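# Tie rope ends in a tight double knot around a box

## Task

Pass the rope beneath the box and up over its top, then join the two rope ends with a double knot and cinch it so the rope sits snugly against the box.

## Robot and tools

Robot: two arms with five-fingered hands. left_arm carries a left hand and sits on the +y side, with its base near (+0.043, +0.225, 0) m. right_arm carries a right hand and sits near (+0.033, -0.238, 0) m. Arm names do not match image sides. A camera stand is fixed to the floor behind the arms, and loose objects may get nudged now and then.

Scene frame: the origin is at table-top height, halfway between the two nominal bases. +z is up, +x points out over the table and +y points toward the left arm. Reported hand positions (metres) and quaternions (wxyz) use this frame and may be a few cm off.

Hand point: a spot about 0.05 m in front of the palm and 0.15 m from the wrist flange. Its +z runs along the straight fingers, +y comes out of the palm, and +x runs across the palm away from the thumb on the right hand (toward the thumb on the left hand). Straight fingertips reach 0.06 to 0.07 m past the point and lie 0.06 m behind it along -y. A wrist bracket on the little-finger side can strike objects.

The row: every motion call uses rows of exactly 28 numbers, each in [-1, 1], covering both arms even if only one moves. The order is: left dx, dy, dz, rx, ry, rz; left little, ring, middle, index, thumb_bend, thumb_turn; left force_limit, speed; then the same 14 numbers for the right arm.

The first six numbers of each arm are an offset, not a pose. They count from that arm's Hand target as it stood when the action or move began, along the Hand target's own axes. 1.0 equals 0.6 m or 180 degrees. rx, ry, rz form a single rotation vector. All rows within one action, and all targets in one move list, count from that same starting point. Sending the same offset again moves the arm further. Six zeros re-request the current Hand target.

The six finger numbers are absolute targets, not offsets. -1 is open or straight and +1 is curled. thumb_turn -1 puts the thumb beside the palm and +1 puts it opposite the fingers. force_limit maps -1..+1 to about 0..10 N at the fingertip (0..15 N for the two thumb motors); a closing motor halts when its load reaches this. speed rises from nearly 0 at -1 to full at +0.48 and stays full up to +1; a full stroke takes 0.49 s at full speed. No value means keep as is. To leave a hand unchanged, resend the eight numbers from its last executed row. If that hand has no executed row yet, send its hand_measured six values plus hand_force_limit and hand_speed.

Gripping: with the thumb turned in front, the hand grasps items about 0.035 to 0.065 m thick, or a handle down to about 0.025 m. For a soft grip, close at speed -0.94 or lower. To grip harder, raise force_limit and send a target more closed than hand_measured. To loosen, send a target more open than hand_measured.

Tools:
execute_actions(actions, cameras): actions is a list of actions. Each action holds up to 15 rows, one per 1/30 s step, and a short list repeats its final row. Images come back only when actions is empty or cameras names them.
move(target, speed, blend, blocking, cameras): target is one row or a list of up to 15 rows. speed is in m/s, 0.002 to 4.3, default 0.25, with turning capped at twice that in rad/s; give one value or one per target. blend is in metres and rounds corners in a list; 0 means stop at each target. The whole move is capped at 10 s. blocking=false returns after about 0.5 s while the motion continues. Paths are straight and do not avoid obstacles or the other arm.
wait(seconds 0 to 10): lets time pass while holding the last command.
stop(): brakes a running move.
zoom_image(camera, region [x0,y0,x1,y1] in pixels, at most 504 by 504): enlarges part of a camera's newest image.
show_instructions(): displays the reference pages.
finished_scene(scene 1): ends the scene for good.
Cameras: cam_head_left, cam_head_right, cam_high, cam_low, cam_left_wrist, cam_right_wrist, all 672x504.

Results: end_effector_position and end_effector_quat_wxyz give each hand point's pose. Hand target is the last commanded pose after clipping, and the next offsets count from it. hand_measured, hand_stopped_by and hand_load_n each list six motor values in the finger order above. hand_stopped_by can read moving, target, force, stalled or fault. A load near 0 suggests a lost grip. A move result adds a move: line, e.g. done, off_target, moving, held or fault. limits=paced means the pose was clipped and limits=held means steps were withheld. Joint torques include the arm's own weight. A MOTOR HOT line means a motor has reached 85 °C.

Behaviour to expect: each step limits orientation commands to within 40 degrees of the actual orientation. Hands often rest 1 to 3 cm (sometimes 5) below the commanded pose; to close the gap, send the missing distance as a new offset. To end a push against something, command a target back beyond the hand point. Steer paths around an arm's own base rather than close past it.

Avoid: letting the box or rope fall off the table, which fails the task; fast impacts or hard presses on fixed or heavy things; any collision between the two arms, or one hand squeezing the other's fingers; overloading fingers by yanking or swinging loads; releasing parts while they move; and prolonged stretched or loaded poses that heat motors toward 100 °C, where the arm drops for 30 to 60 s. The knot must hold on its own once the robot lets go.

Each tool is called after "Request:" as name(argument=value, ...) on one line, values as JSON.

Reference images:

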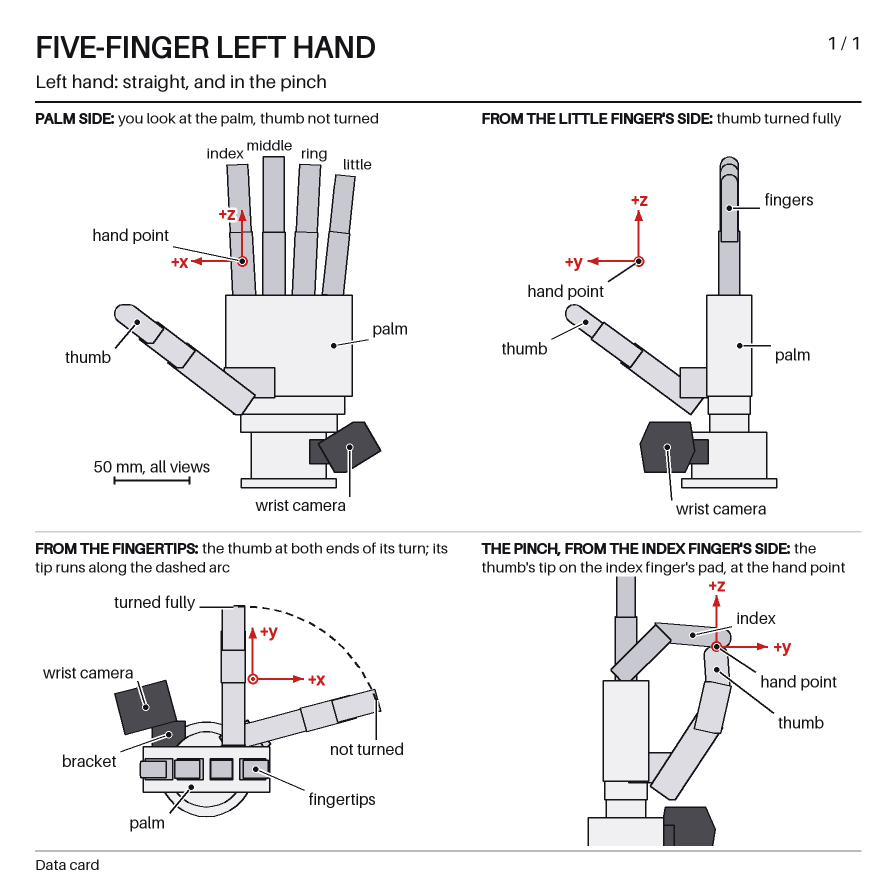

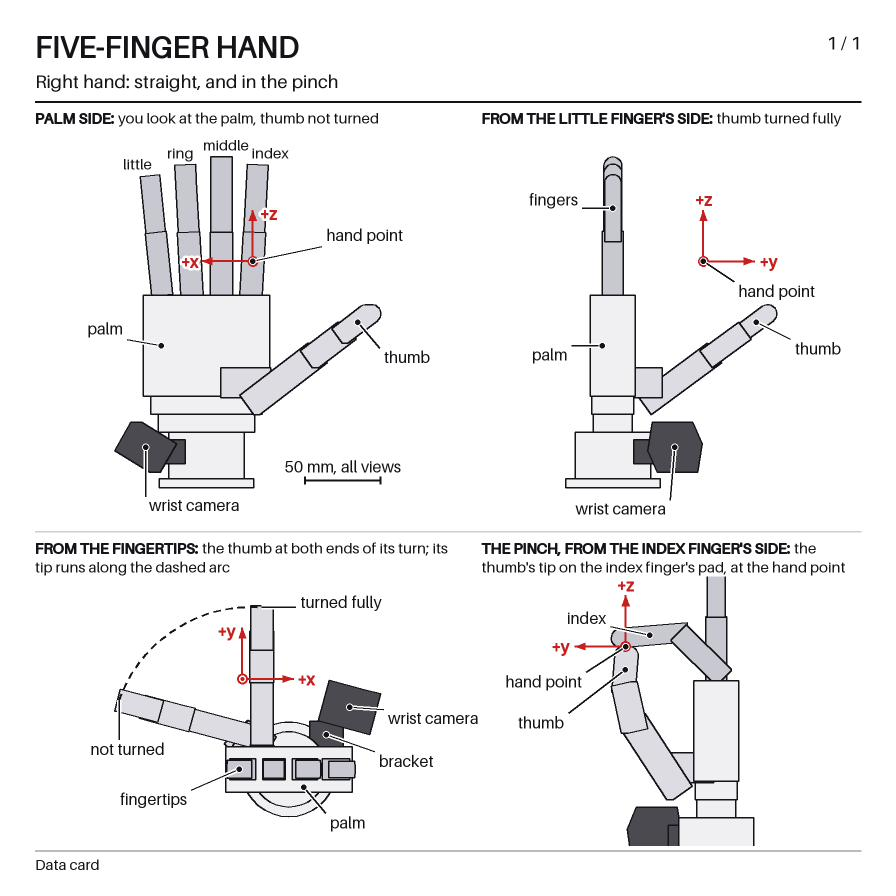

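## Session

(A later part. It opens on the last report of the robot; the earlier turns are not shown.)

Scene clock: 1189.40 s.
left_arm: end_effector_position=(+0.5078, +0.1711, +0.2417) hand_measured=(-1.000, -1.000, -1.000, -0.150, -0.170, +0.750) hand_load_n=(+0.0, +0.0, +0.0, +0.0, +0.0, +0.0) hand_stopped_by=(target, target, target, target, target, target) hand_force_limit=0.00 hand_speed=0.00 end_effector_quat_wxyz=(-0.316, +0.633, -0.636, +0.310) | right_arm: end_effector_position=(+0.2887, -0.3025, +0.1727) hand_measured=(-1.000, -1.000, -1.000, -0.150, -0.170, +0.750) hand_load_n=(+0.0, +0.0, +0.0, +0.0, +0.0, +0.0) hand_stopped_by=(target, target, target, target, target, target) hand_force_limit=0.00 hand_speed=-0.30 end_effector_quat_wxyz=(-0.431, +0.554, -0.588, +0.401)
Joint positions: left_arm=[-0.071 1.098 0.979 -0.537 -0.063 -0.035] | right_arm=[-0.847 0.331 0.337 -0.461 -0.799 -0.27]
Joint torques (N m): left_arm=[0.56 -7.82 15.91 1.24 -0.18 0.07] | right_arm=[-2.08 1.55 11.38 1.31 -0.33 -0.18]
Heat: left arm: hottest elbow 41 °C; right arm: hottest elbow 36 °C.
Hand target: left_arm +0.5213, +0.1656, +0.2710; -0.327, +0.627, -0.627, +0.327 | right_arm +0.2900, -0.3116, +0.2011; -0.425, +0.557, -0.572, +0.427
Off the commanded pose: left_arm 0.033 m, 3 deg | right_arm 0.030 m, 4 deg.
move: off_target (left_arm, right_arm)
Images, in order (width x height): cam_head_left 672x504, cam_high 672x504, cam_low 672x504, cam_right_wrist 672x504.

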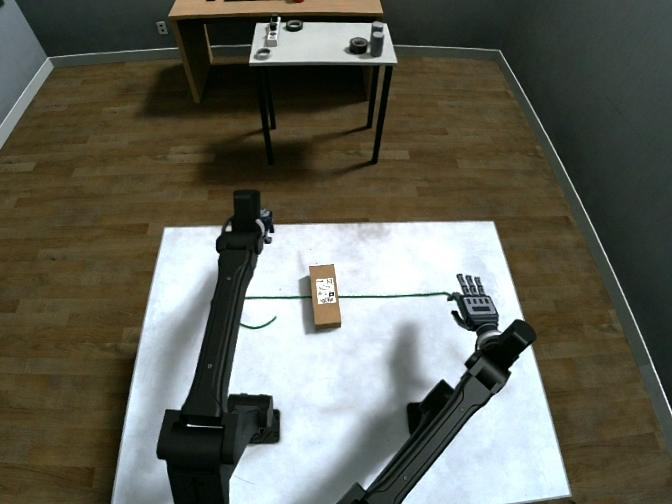

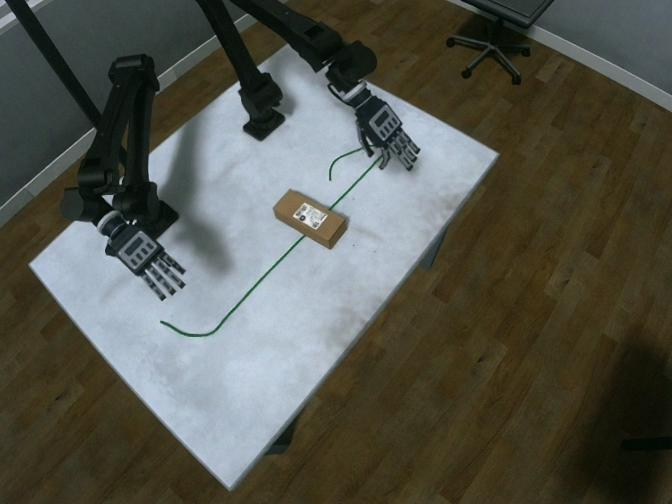

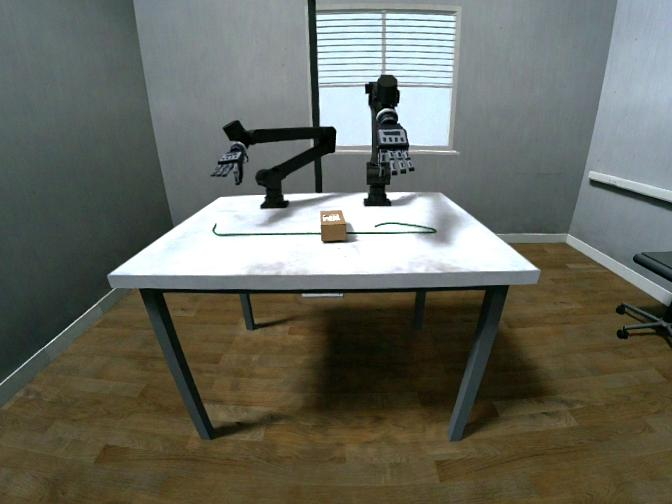

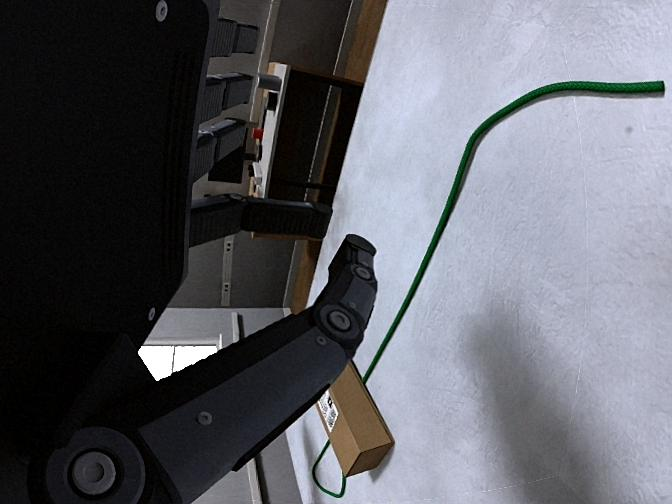

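Request:
move(target=[-0.2233, 0.258, -0.165, 0.1056, 0, 0, -1, -1, -1, -0.15, -0.17, 0.75, 0, 0, 0.1523, 0.1822, 0.1565, 0, 0.3203, 0.092, -1, -1, -1, -0.15, -0.17, 0.75, 0, -0.3], speed=0.15, cameras=["cam_head_left","cam_high","cam_right_wrist","cam_left_wrist"])

Scene clock: 1215.53 s.
left_arm: end_effector_position=(+0.3515, +0.2945, +0.1972) hand_measured=(-1.000, -1.000, -1.000, -0.150, -0.170, +0.750) hand_load_n=(+0.0, +0.0, +0.0, +0.0, +0.0, +0.0) hand_stopped_by=(target, target, target, target, target, target) hand_force_limit=0.00 hand_speed=0.00 end_effector_quat_wxyz=(-0.413, +0.571, -0.566, +0.428) | right_arm: end_effector_position=(+0.3261, -0.4037, +0.0505) hand_measured=(-1.000, -1.000, -1.000, -0.150, -0.170, +0.750) hand_load_n=(+0.0, +0.0, +0.0, +0.0, +0.0, +0.0) hand_stopped_by=(target, target, target, target, target, target) hand_force_limit=0.00 hand_speed=-0.30 end_effector_quat_wxyz=(+0.126, -0.214, +0.782, -0.572)
Joint positions: left_arm=[0.64 0.514 0.414 -0.269 0.623 0.199] | right_arm=[-0.169 0.977 0.166 0.312 0.856 0.34]
Joint torques (N m): left_arm=[2.32 -1.26 10.59 2.26 0.26 0.25] | right_arm=[0.73 -0.67 8.31 2.36 0.49 0.1]
Heat: left arm: hottest elbow 43 °C; right arm: hottest elbow 38 °C.
Hand target: left_arm +0.3517, +0.2997, +0.2009; -0.426, +0.564, -0.565, +0.426 | right_arm +0.3487, -0.4028, +0.0692; +0.152, -0.198, +0.776, -0.579
Off the commanded pose: left_arm 0.006 m, 2 deg | right_arm 0.029 m, 4 deg.
move: off_target (right_arm)
Images, in order (width x height): cam_head_left 672x504, cam_high 672x504, cam_left_wrist 672x504, cam_right_wrist 672x504.

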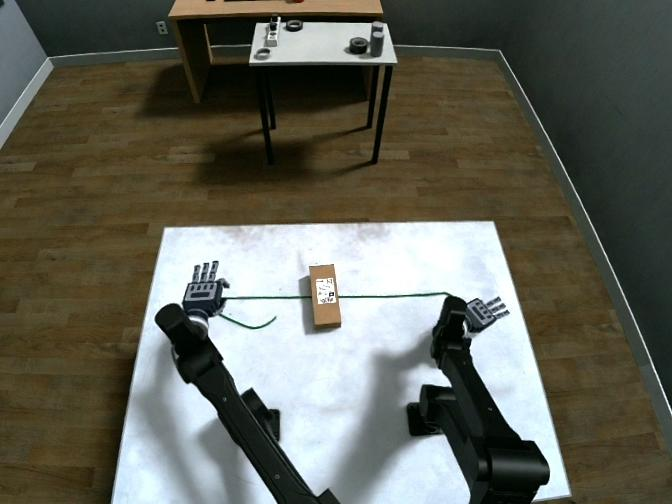

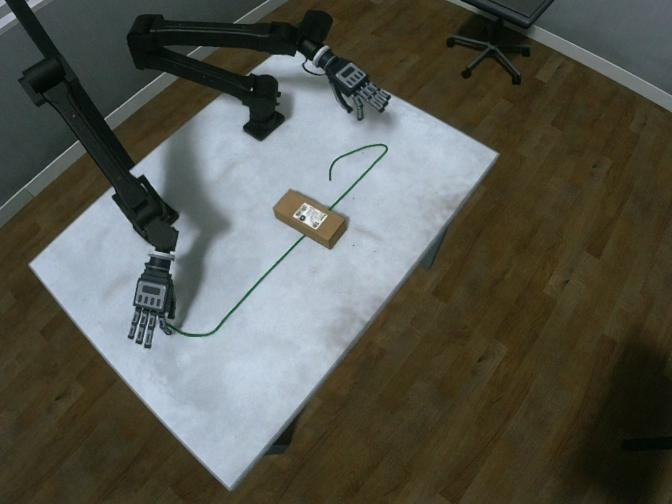

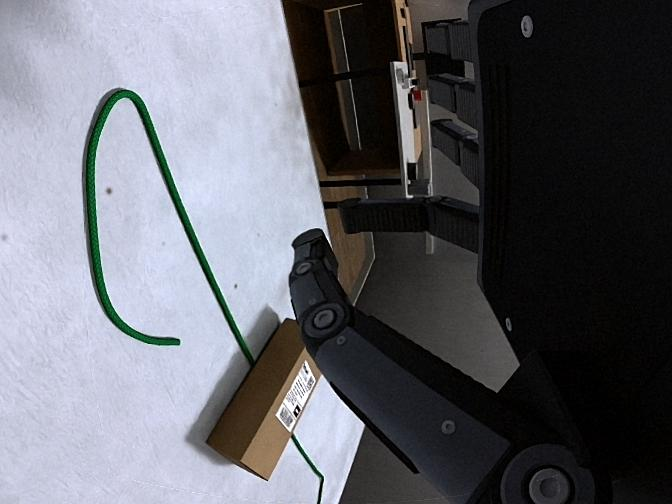

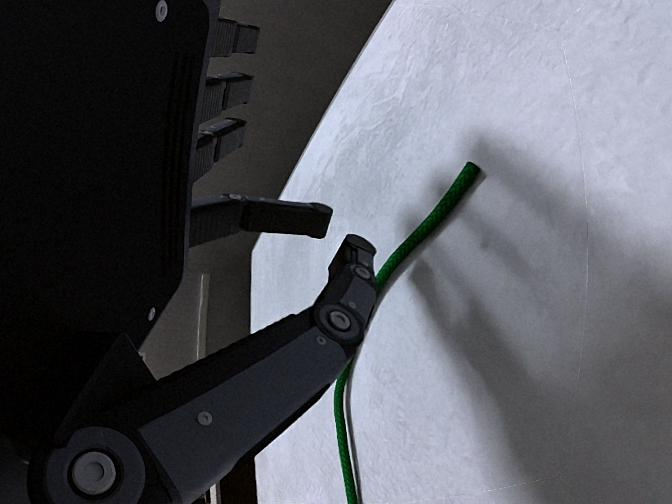

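Request:
move(target=[0, 0, 0, 0, 0, 0, -1, -1, -1, -0.15, -0.17, 0.75, 0, 0, 0.0133, 0.0641, 0.0184, 0, 0, 0, -1, -1, -1, -0.15, -0.17, 0.75, 0, -0.3], speed=0.08, cameras=["cam_right_wrist"])

Scene clock: 1228.93 s.
left_arm: end_effector_position=(+0.3515, +0.2945, +0.1972) hand_measured=(-1.000, -1.000, -1.000, -0.150, -0.170, +0.750) hand_load_n=(+0.0, +0.0, +0.0, +0.0, +0.0, -0.5) hand_stopped_by=(target, target, target, target, target, target) hand_force_limit=0.00 hand_speed=0.00 end_effector_quat_wxyz=(-0.413, +0.570, -0.567, +0.428) | right_arm: end_effector_position=(+0.3423, -0.4038, +0.0291) hand_measured=(-1.000, -1.000, -1.000, -0.150, -0.170, +0.750) hand_load_n=(+0.0, +0.0, +0.0, +0.0, +0.0, +0.0) hand_stopped_by=(target, target, target, target, target, target) hand_force_limit=0.00 hand_speed=-0.30 end_effector_quat_wxyz=(+0.150, -0.204, +0.776, -0.577)
Joint positions: left_arm=[0.64 0.514 0.414 -0.269 0.623 0.199] | right_arm=[-0.169 1.206 0.143 0.616 0.841 0.341]
Joint torques (N m): left_arm=[2.26 -1.2 10.59 2.28 0.26 0.24] | right_arm=[-1.49 -2.02 4.11 2.5 0.27 -0.02]
Heat: left arm: hottest elbow 43 °C; right arm: hottest elbow 37 °C.
Hand target: left_arm +0.3517, +0.2997, +0.2009; -0.426, +0.564, -0.565, +0.426 | right_arm +0.3418, -0.4063, +0.0292; +0.152, -0.198, +0.776, -0.579
Off the commanded pose: left_arm 0.006 m, 2 deg | right_arm 0.002 m, 1 deg.
move: done
Images, in order (width x height): cam_right_wrist 672x504.

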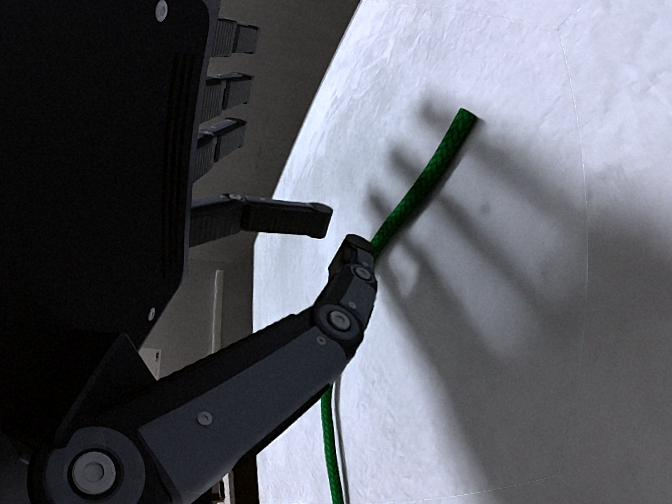

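Request:
move(target=[0, 0, 0, 0, 0, 0, -1, -1, -1, -0.15, -0.17, 0.75, 0, 0, 0.0283, 0.0293, 0.0153, 0, 0, 0, -1, -1, -1, -0.15, -0.17, 0.75, 0, -0.3], speed=0.05, cameras=["cam_right_wrist"])

Request:
zoom_image(camera="cam_right_wrist", region=[250, 130, 500, 330])

Scene clock: 1240.30 s.
left_arm: end_effector_position=(+0.3515, +0.2945, +0.1972) hand_measured=(-1.000, -1.000, -1.000, -0.150, -0.170, +0.750) hand_load_n=(-0.5, +0.0, +0.0, +0.0, +0.0, +0.0) hand_stopped_by=(target, target, target, target, target, target) hand_force_limit=0.00 hand_speed=0.00 end_effector_quat_wxyz=(-0.413, +0.570, -0.567, +0.428) | right_arm: end_effector_position=(+0.3335, -0.4132, +0.0116) hand_measured=(-1.000, -1.000, -1.000, -0.150, -0.170, +0.750) hand_load_n=(+0.0, +0.0, +0.0, +0.0, -0.5, +0.0) hand_stopped_by=(target, target, target, target, target, target) hand_force_limit=0.00 hand_speed=-0.30 end_effector_quat_wxyz=(+0.160, -0.196, +0.777, -0.576)
Joint positions: left_arm=[0.64 0.514 0.414 -0.269 0.623 0.199] | right_arm=[-0.232 1.339 0.101 0.827 0.778 0.322]
Joint torques (N m): left_arm=[2.43 -1.26 10.59 2.29 0.27 0.25] | right_arm=[-2.2 -2.37 3 2.33 0.18 -0.21]
Heat: left arm: hottest elbow 43 °C; right arm: hottest elbow 36 °C.
Hand target: left_arm +0.3517, +0.2997, +0.2009; -0.426, +0.564, -0.565, +0.426 | right_arm +0.3290, -0.4178, +0.0097; +0.152, -0.198, +0.776, -0.579
Off the commanded pose: left_arm 0.006 m, 2 deg | right_arm 0.007 m, 1 deg.
move: done
Images, in order (width x height): cam_right_wrist 672x504.

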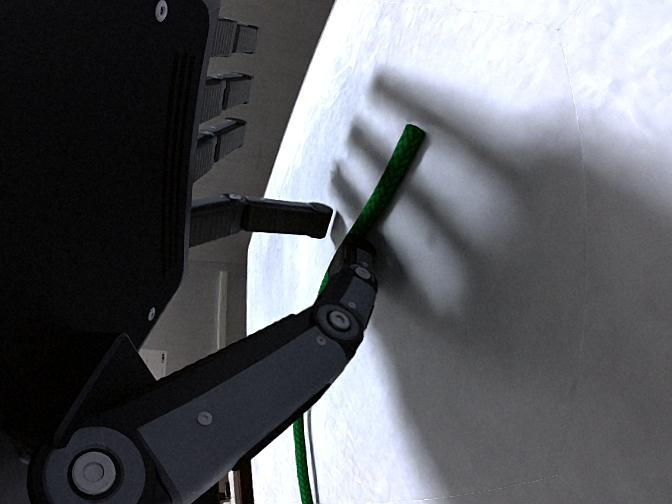

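Scaled by 2.016 from the camera's 672x504 image, which has a finer 960x720 frame.

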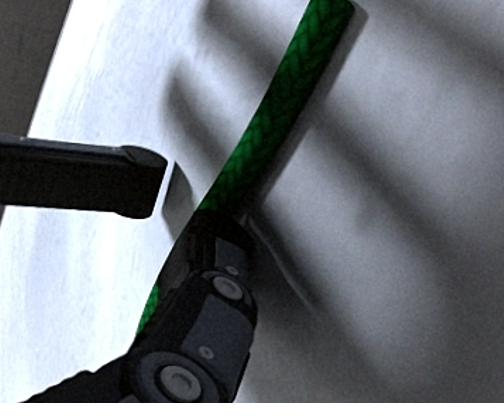

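Request:
move(target=[[0, 0, 0, 0, 0, 0, -1, -1, -1, -0.15, -0.17, 0.75, 0, 0, 0, 0.008, 0.002, 0, 0, 0, -1, -1, -1, 0.4, -0.17, 0.75, -0.1, -0.5],[0, 0, 0, 0, 0, 0, -1, -1, -1, -0.15, -0.17, 0.75, 0, 0, 0, 0.0, 0.0, 0, 0, 0, -1, -1, -1, 0.41, 0.0, 0.75, 0, -0.5],[0, 0, 0, 0, 0, 0, -1, -1, -1, -0.15, -0.17, 0.75, 0, 0, 0, -0.128, -0.0367, 0, 0, 0, -1, -1, -1, 0.41, 0.0, 0.75, 0, -0.5]], speed=0.08, cameras=["cam_right_wrist","cam_high"])

Scene clock: 1249.83 s.
left_arm: end_effector_position=(+0.3515, +0.2945, +0.1972) hand_measured=(-1.000, -1.000, -1.000, -0.150, -0.170, +0.750) hand_load_n=(+0.0, +0.0, +0.0, +0.0, +0.0, +0.0) hand_stopped_by=(target, target, target, target, target, target) hand_force_limit=0.00 hand_speed=0.00 end_effector_quat_wxyz=(-0.413, +0.570, -0.567, +0.428) | right_arm: end_effector_position=(+0.3149, -0.4103, +0.0675) hand_measured=(-1.000, -1.000, -1.000, +0.210, -0.130, +0.750) hand_load_n=(+0.0, +0.0, -0.5, +15.0, +7.0, -1.0) hand_stopped_by=(target, target, target, force, force, target) hand_force_limit=0.00 hand_speed=-0.50 end_effector_quat_wxyz=(+0.142, -0.213, +0.780, -0.571)
Joint positions: left_arm=[0.64 0.514 0.414 -0.269 0.623 0.199] | right_arm=[-0.235 0.82 0.153 0.221 0.775 0.301]
Joint torques (N m): left_arm=[2.32 -1.2 10.59 2.28 0.26 0.25] | right_arm=[-2.08 -0.38 9.44 1.14 0.2 -0.06]
Heat: left arm: hottest elbow 42 °C; right arm: hottest elbow 36 °C.
Hand target: left_arm +0.3517, +0.2997, +0.2009; -0.426, +0.564, -0.565, +0.426 | right_arm +0.3288, -0.4185, +0.0896; +0.152, -0.198, +0.776, -0.579
Off the commanded pose: left_arm 0.006 m, 2 deg | right_arm 0.027 m, 2 deg.
move: off_target (right_arm)
Images, in order (width x height): cam_high 672x504, cam_right_wrist 672x504.

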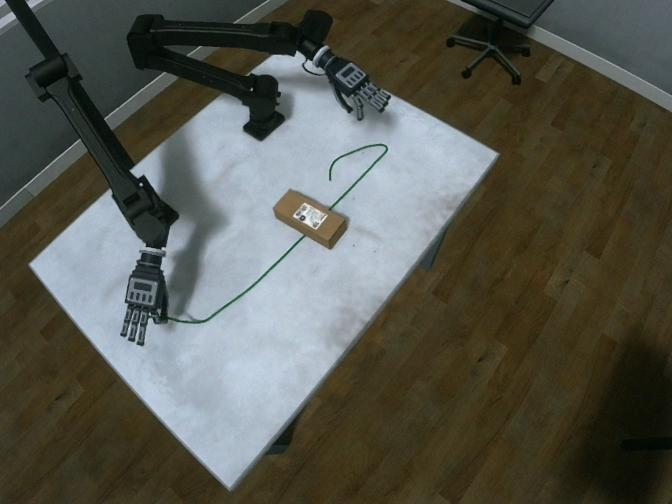

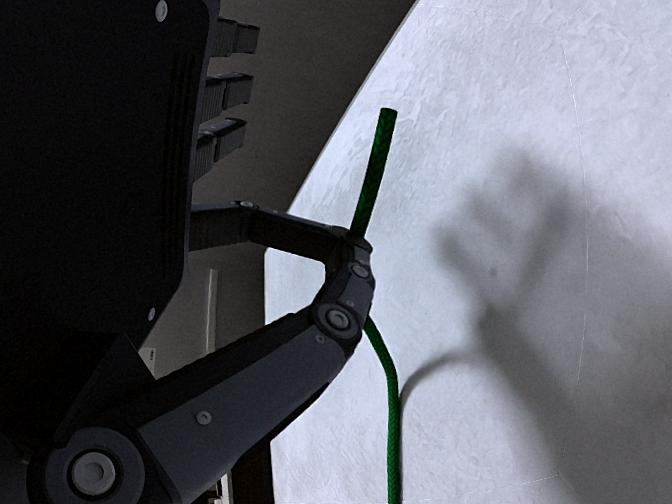

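Request:
move(target=[[-0.2, -0.057, -0.103, 0, 0, 0, -1, -1, -1, -0.15, -0.17, 0.75, 0, 0, -0.2557, -0.1008, -0.3128, 0, -0.267, -0.0767, -1, -1, -1, 0.41, 0.0, 0.75, 0, -0.5],[-0.2, -0.057, -0.103, 0, 0, 0, -1, -1, -1, -0.15, -0.17, 0.75, 0, 0, -0.5902, -0.0375, -0.6543, 0, -0.5339, -0.1533, -1, -1, -1, 0.41, 0.0, 0.75, 0, -0.5],[-0.2, -0.057, -0.103, 0, 0, 0, -1, -1, -1, -0.15, -0.17, 0.75, 0, 0, -0.7045, 0.1369, -0.776, 0, -0.5606, -0.161, -1, -1, -1, 0.41, 0.0, 0.75, 0, -0.5]], speed=0.15, blend=0.03, cameras=["cam_right_wrist","cam_high","cam_head_left","cam_low"])

Scene clock: 1287.20 s.
left_arm: end_effector_position=(+0.2995, +0.4047, +0.2275) hand_measured=(-1.000, -1.000, -1.000, -0.150, -0.170, +0.750) hand_load_n=(+0.0, +0.0, +0.0, +0.0, +0.0, +0.0) hand_stopped_by=(target, target, target, target, target, target) hand_force_limit=0.00 hand_speed=0.00 end_effector_quat_wxyz=(-0.407, +0.574, -0.561, +0.436) | right_arm: end_effector_position=(+0.4597, +0.1783, +0.1226) hand_measured=(-1.000, -1.000, -1.000, +0.210, -0.130, +0.750) hand_load_n=(+0.0, -0.5, +0.0, +14.5, +7.0, -1.0) hand_stopped_by=(target, target, target, force, force, target) hand_force_limit=0.00 hand_speed=-0.50 end_effector_quat_wxyz=(-0.537, +0.745, -0.324, +0.227)
Joint positions: left_arm=[1.187 0.777 0.628 -0.556 1.11 0.606] | right_arm=[0.705 1.518 0.816 0.375 -0.051 -0.008]
Joint torques (N m): left_arm=[2.32 -2.37 15.43 0.94 0.62 0.25] | right_arm=[0.38 -9 9.43 2.77 0.16 -0.03]
Heat: left arm: hottest elbow 42 °C; right arm: hottest elbow 38 °C.
Hand target: left_arm +0.3017, +0.4196, +0.2508; -0.426, +0.564, -0.565, +0.426 | right_arm +0.4710, +0.1968, +0.1456; -0.558, +0.732, -0.313, +0.235
Off the commanded pose: left_arm 0.028 m, 3 deg | right_arm 0.032 m, 3 deg.
move: off_target (left_arm, right_arm)
Images, in order (width x height): cam_head_left 672x504, cam_high 672x504, cam_low 672x504, cam_right_wrist 672x504.

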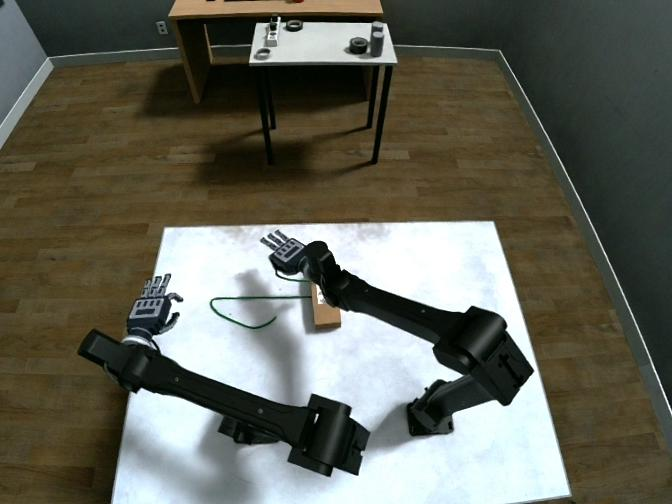

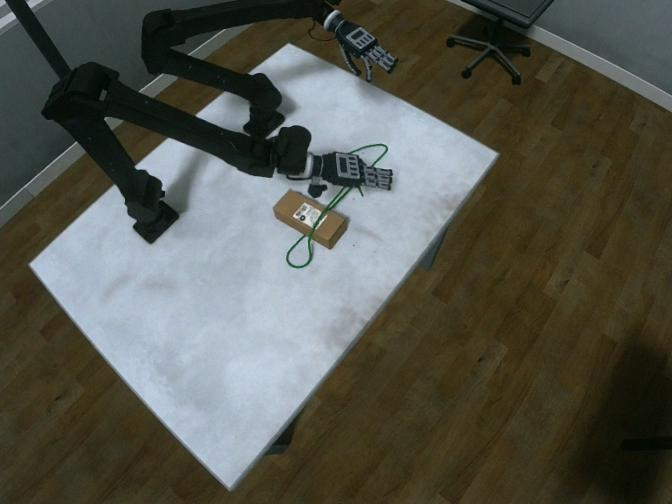

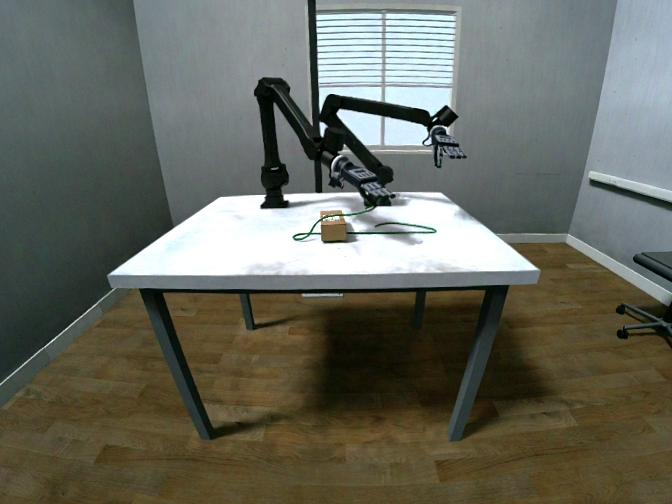

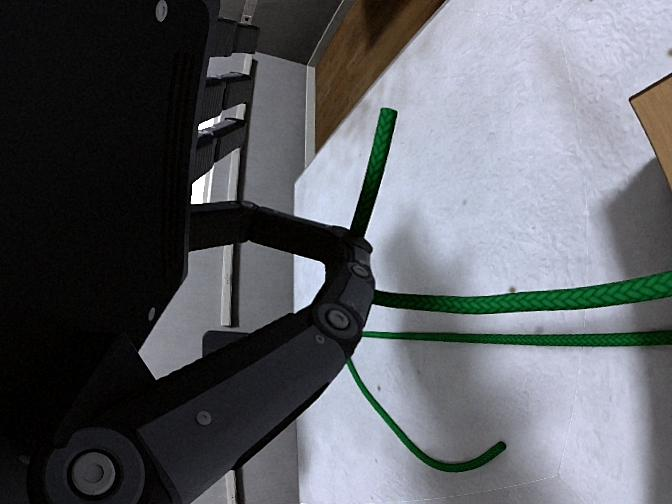

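Request:
move(target=[[-0.083, 0.0138, -0.048, 0, 0, 0, -1, -1, -1, -0.15, -0.17, 0.75, 0, 0, -0.1722, 0.0517, 0.1605, 0, 0, 0, -1, -1, -1, 0.41, 0.0, 0.75, 0, -0.5],[-0.083, 0.0138, -0.048, 0, 0, 0, -1, -1, -1, -0.15, -0.17, 0.75, 0, 0, -0.1722, 0.139, 0.1848, 0, 0, 0, -1, -1, -1, 0.41, 0.0, 0.75, 0, -0.5]], speed=0.12, cameras=["cam_right_wrist","cam_high","cam_head_left","cam_low"])

Scene clock: 1302.87 s.
left_arm: end_effector_position=(+0.2716, +0.4533, +0.2309) hand_measured=(-1.000, -1.000, -1.000, -0.150, -0.170, +0.750) hand_load_n=(-0.5, +0.0, +0.0, +0.0, +0.0, +0.0) hand_stopped_by=(target, target, target, target, target, target) hand_force_limit=0.00 hand_speed=0.00 end_effector_quat_wxyz=(-0.410, +0.573, -0.560, +0.437) | right_arm: end_effector_position=(+0.4588, +0.3157, +0.0234) hand_measured=(-1.000, -1.000, -1.000, +0.210, -0.130, +0.750) hand_load_n=(+0.0, +0.0, +0.0, +14.5, +7.0, -1.0) hand_stopped_by=(target, target, target, force, force, target) hand_force_limit=0.00 hand_speed=-0.50 end_effector_quat_wxyz=(-0.540, +0.744, -0.312, +0.238)
Joint positions: left_arm=[1.352 0.946 0.752 -0.788 1.224 0.91] | right_arm=[0.908 1.932 1.037 0.583 0.143 0.029]
Joint torques (N m): left_arm=[2.26 -4.07 14.84 0.66 0.81 0.24] | right_arm=[0.32 -13.8 6.94 2.82 0.22 0.12]
Heat: left arm: hottest elbow 43 °C; right arm: hottest elbow 38 °C.
Hand target: left_arm +0.2717, +0.4695, +0.2508; -0.426, +0.564, -0.565, +0.426 | right_arm +0.4599, +0.3303, +0.0362; -0.558, +0.732, -0.313, +0.235
Off the commanded pose: left_arm 0.026 m, 2 deg | right_arm 0.019 m, 2 deg.
move: off_target (left_arm, right_arm)
Images, in order (width x height): cam_head_left 672x504, cam_high 672x504, cam_low 672x504, cam_right_wrist 672x504.

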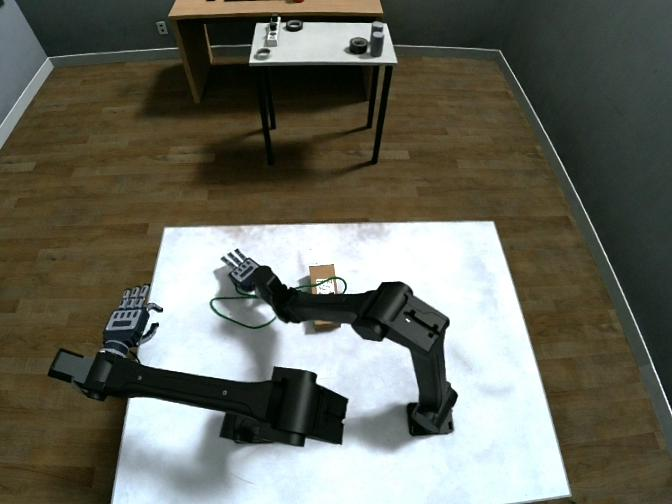

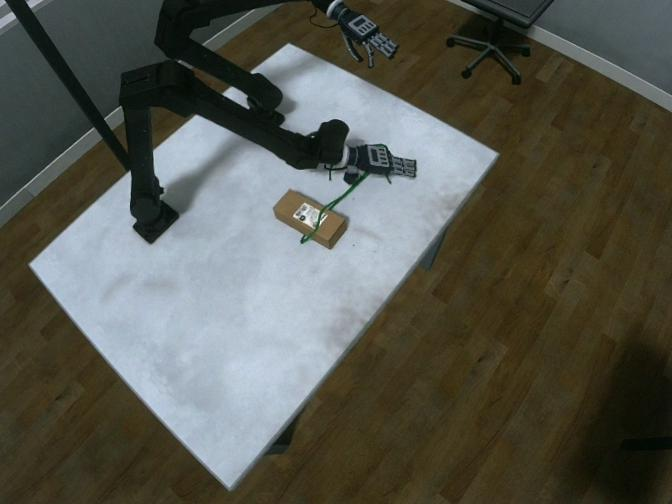

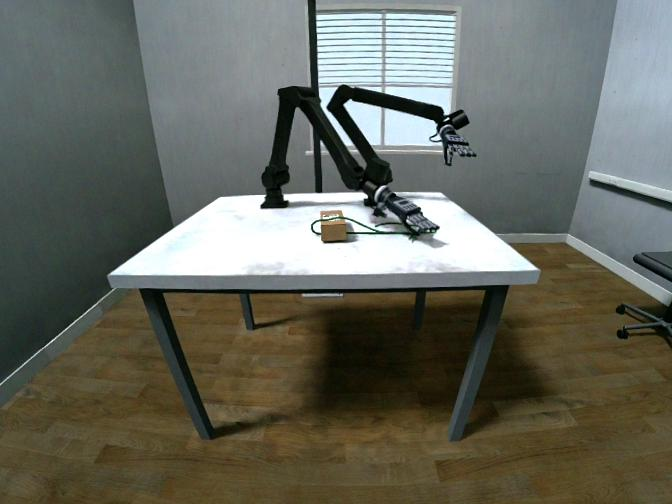

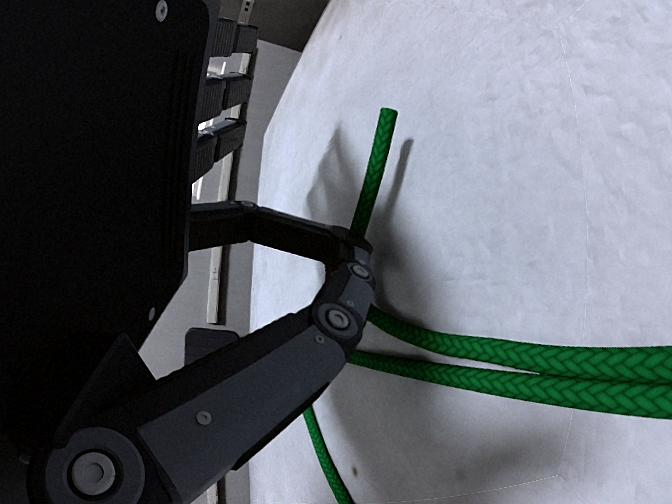

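Request:
zoom_image(camera="cam_head_left", region=[200, 230, 370, 350])

Request:
zoom_image(camera="cam_high", region=[270, 120, 430, 260])

Scaled by 2.965 from the camera's 672x504 image, which has a finer 960x720 frame.

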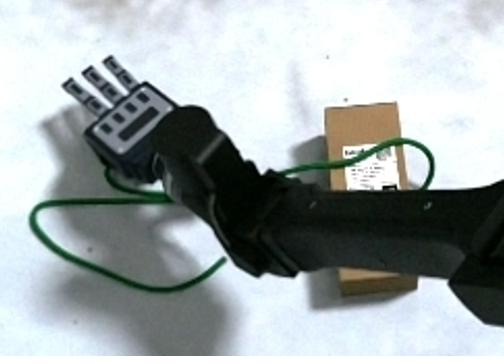

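Scaled by 3.150 from the camera's 672x504 image, which has a finer 960x720 frame.

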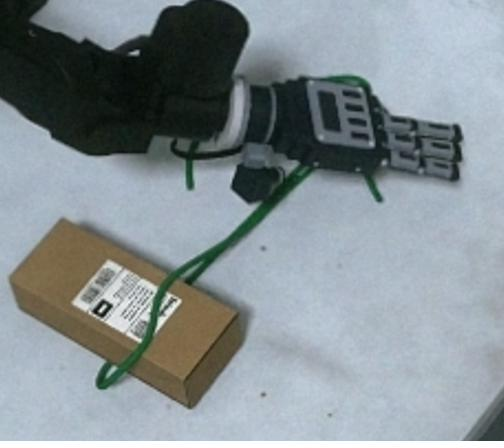

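Request:
move(target=[[0, 0, 0, 0, 0, 0, -1, -1, -1, -0.15, -0.17, 0.75, 0, 0, 0.1348, -0.0598, 0.0287, 0, 0, 0, -1, -1, -1, 0.41, 0.0, 0.75, 0, -0.5],[0, 0, 0, 0, 0, 0, -1, -1, -1, -0.15, -0.17, 0.75, 0, 0, 0.1348, -0.0117, 0.042, 0, 0, 0, -1, -1, -1, 0.41, 0.0, 0.75, 0, -0.5]], speed=0.12, cameras=["cam_right_wrist","cam_high","cam_head_left"])

Request:
zoom_image(camera="cam_head_left", region=[200, 230, 370, 350])

Request:
zoom_image(camera="cam_high", region=[270, 120, 430, 260])

Scene clock: 1326.37 s.
left_arm: end_effector_position=(+0.2716, +0.4533, +0.2309) hand_measured=(-1.000, -1.000, -1.000, -0.150, -0.170, +0.750) hand_load_n=(+0.0, +0.0, +0.0, +0.0, +0.0, +0.0) hand_stopped_by=(target, target, target, target, target, target) hand_force_limit=0.00 hand_speed=0.00 end_effector_quat_wxyz=(-0.410, +0.573, -0.560, +0.437) | right_arm: end_effector_position=(+0.5179, +0.2843, +0.0197) hand_measured=(-1.000, -1.000, -1.000, +0.210, -0.130, +0.750) hand_load_n=(+0.0, -0.5, +0.0, +14.5, +7.0, -1.0) hand_stopped_by=(target, target, target, force, force, target) hand_force_limit=0.00 hand_speed=-0.50 end_effector_quat_wxyz=(-0.543, +0.743, -0.322, +0.221)
Joint positions: left_arm=[1.352 0.946 0.752 -0.788 1.224 0.91] | right_arm=[0.777 1.967 1.091 0.559 0.004 0.023]
Joint torques (N m): left_arm=[2.32 -4.13 14.82 0.66 0.81 0.25] | right_arm=[-1.55 -14.04 7.54 2.82 -0.05 -0.2]
Heat: left arm: hottest elbow 43 °C; right arm: hottest elbow 37 °C.
Hand target: left_arm +0.2717, +0.4695, +0.2508; -0.426, +0.564, -0.565, +0.426 | right_arm +0.5346, +0.2903, +0.0356; -0.558, +0.732, -0.313, +0.235
Off the commanded pose: left_arm 0.026 m, 3 deg | right_arm 0.024 m, 3 deg.
move: off_target (left_arm, right_arm)
Images, in order (width x height): cam_head_left 672x504, cam_high 672x504, cam_right_wrist 672x504.

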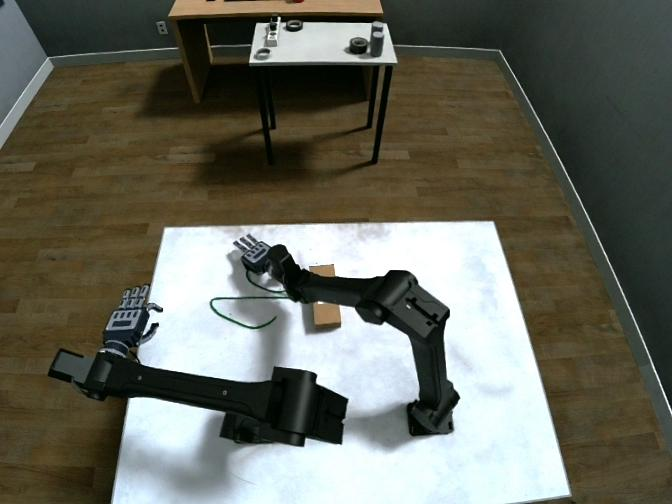

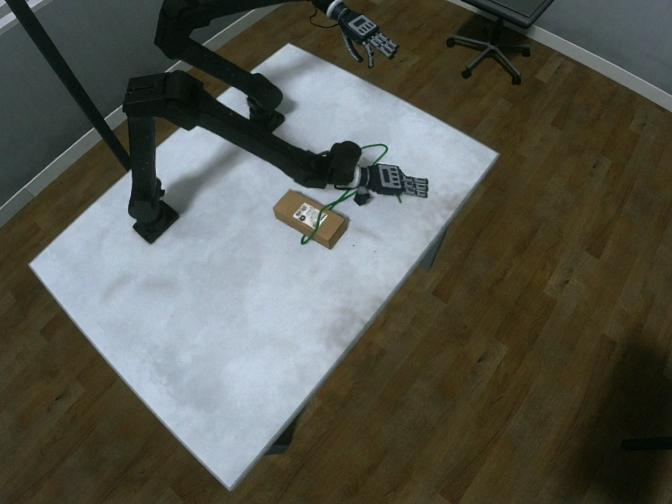

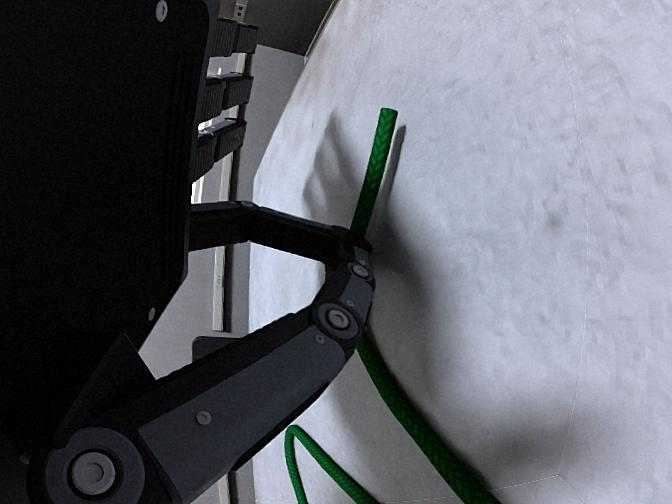

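Scaled by 2.965 from the camera's 672x504 image, which has a finer 960x720 frame.

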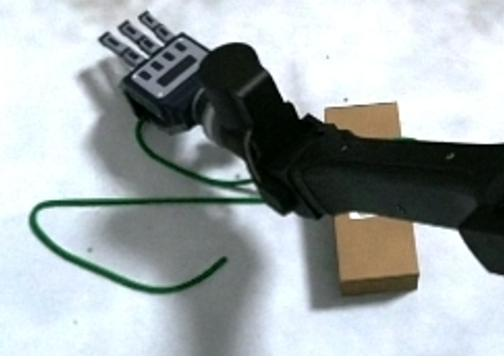

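Scaled by 3.150 from the camera's 672x504 image, which has a finer 960x720 frame.

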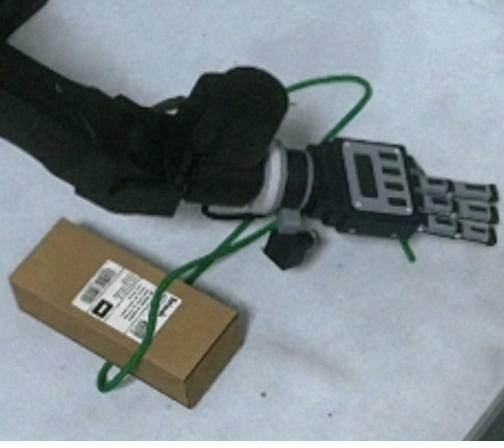

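Request:
move(target=[[0, 0, 0, 0, 0, 0, -1, -1, -1, -0.15, -0.17, 0.75, 0, 0, 0, 0.016, 0.0045, 0, 0, 0, -1, -1, -1, 0.41, 0.0, 0.75, 0, -0.5],[0, 0, 0, 0, 0, 0, -1, -1, -1, -0.15, -0.17, 0.75, 0, 0, 0, 0.016, 0.0045, 0, 0, 0, -1, -1, -1, -0.15, -0.17, 0.75, 0, -0.3],[0, 0, 0, 0, 0, 0, -1, -1, -1, -0.15, -0.17, 0.75, 0, 0, 0, -0.1607, -0.0445, 0, 0, 0, -1, -1, -1, -0.15, -0.17, 0.75, 0, -0.3],[0, 0, 0, 0, 0, 0, -1, -1, -1, -0.15, -0.17, 0.75, 0, 0, 0.3478, -0.1582, -0.7655, 0, 0.2356, 0.0653, -1, -1, -1, -0.15, -0.17, 0.75, 0, -0.3]], speed=0.2, cameras=["cam_right_wrist","cam_high","cam_head_left","cam_low"])

Request:
zoom_image(camera="cam_head_left", region=[200, 230, 370, 350])

Request:
zoom_image(camera="cam_high", region=[270, 120, 430, 260])

Scene clock: 1342.77 s.
left_arm: end_effector_position=(+0.2716, +0.4533, +0.2309) hand_measured=(-1.000, -1.000, -1.000, -0.150, -0.170, +0.750) hand_load_n=(+0.0, +0.0, +0.0, +0.0, +0.0, +0.0) hand_stopped_by=(target, target, target, target, target, target) hand_force_limit=0.00 hand_speed=0.00 end_effector_quat_wxyz=(-0.410, +0.573, -0.560, +0.437) | right_arm: end_effector_position=(+0.3800, -0.1454, +0.2485) hand_measured=(-1.000, -1.000, -1.000, -0.150, -0.170, +0.750) hand_load_n=(+0.0, +0.0, +0.0, +0.0, +0.5, +0.0) hand_stopped_by=(target, target, target, target, target, target) hand_force_limit=0.00 hand_speed=-0.30 end_effector_quat_wxyz=(-0.430, +0.566, -0.560, +0.426)
Joint positions: left_arm=[1.352 0.946 0.752 -0.788 1.224 0.91] | right_arm=[0.327 0.544 0.53 -0.271 0.304 0.087]
Joint torques (N m): left_arm=[2.26 -4.13 14.82 0.65 0.81 0.25] | right_arm=[-2.08 -0.56 8.02 1.46 0.03 0]
Heat: left arm: hottest elbow 43 °C; right arm: hottest elbow 37 °C.
Hand target: left_arm +0.2717, +0.4695, +0.2508; -0.426, +0.564, -0.565, +0.426 | right_arm +0.3799, -0.1502, +0.2489; -0.428, +0.563, -0.565, +0.426
Off the commanded pose: left_arm 0.026 m, 3 deg | right_arm 0.005 m, 1 deg.
move: off_target (left_arm); target 2's new numbers were sent with right_arm's hand 0.020 m and 2 deg from that target
Images, in order (width x height): cam_head_left 672x504, cam_high 672x504, cam_low 672x504, cam_right_wrist 672x504.

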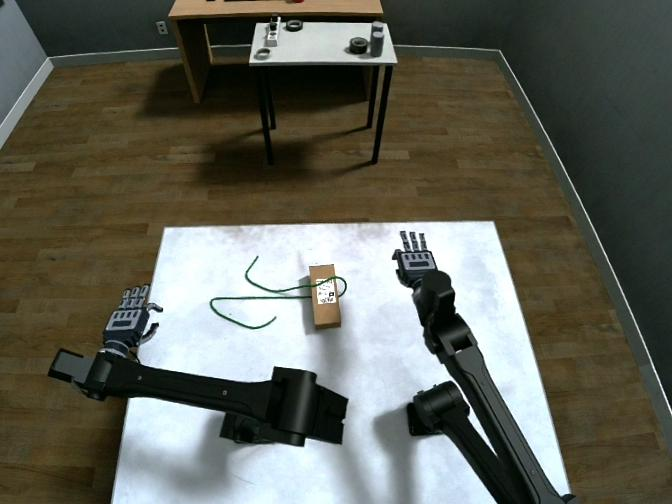

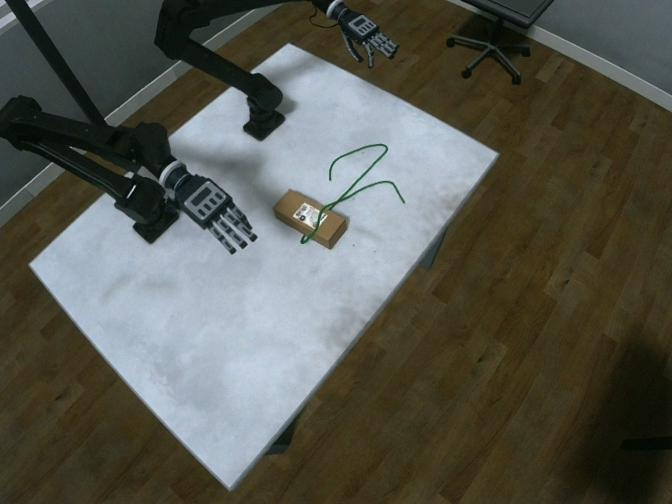

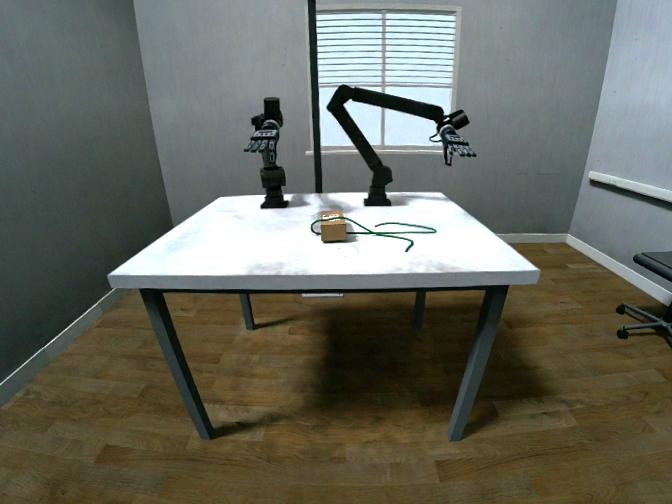

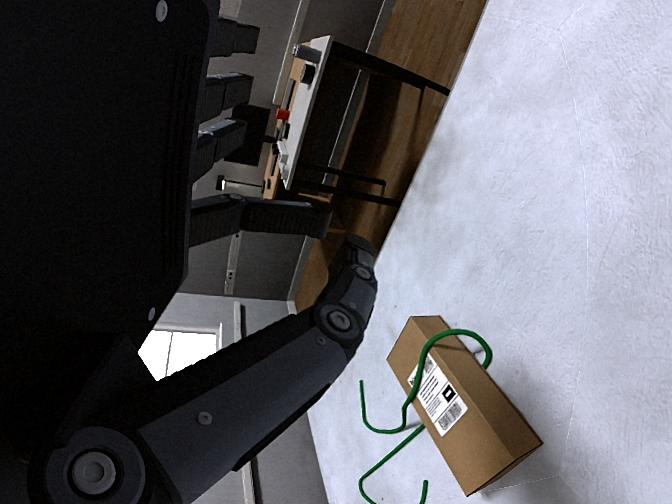

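Scaled by 2.965 from the camera's 672x504 image, which has a finer 960x720 frame.

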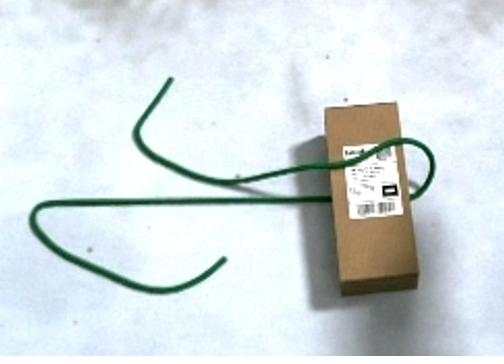

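Scaled by 3.150 from the camera's 672x504 image, which has a finer 960x720 frame.

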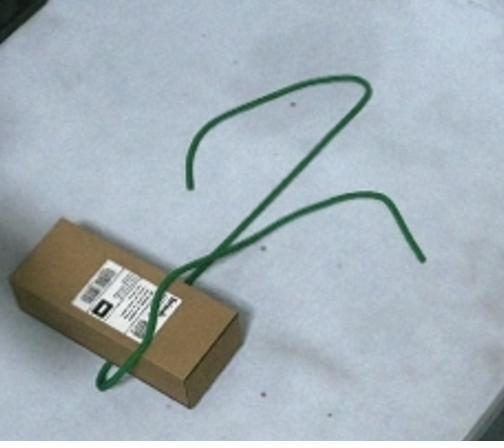

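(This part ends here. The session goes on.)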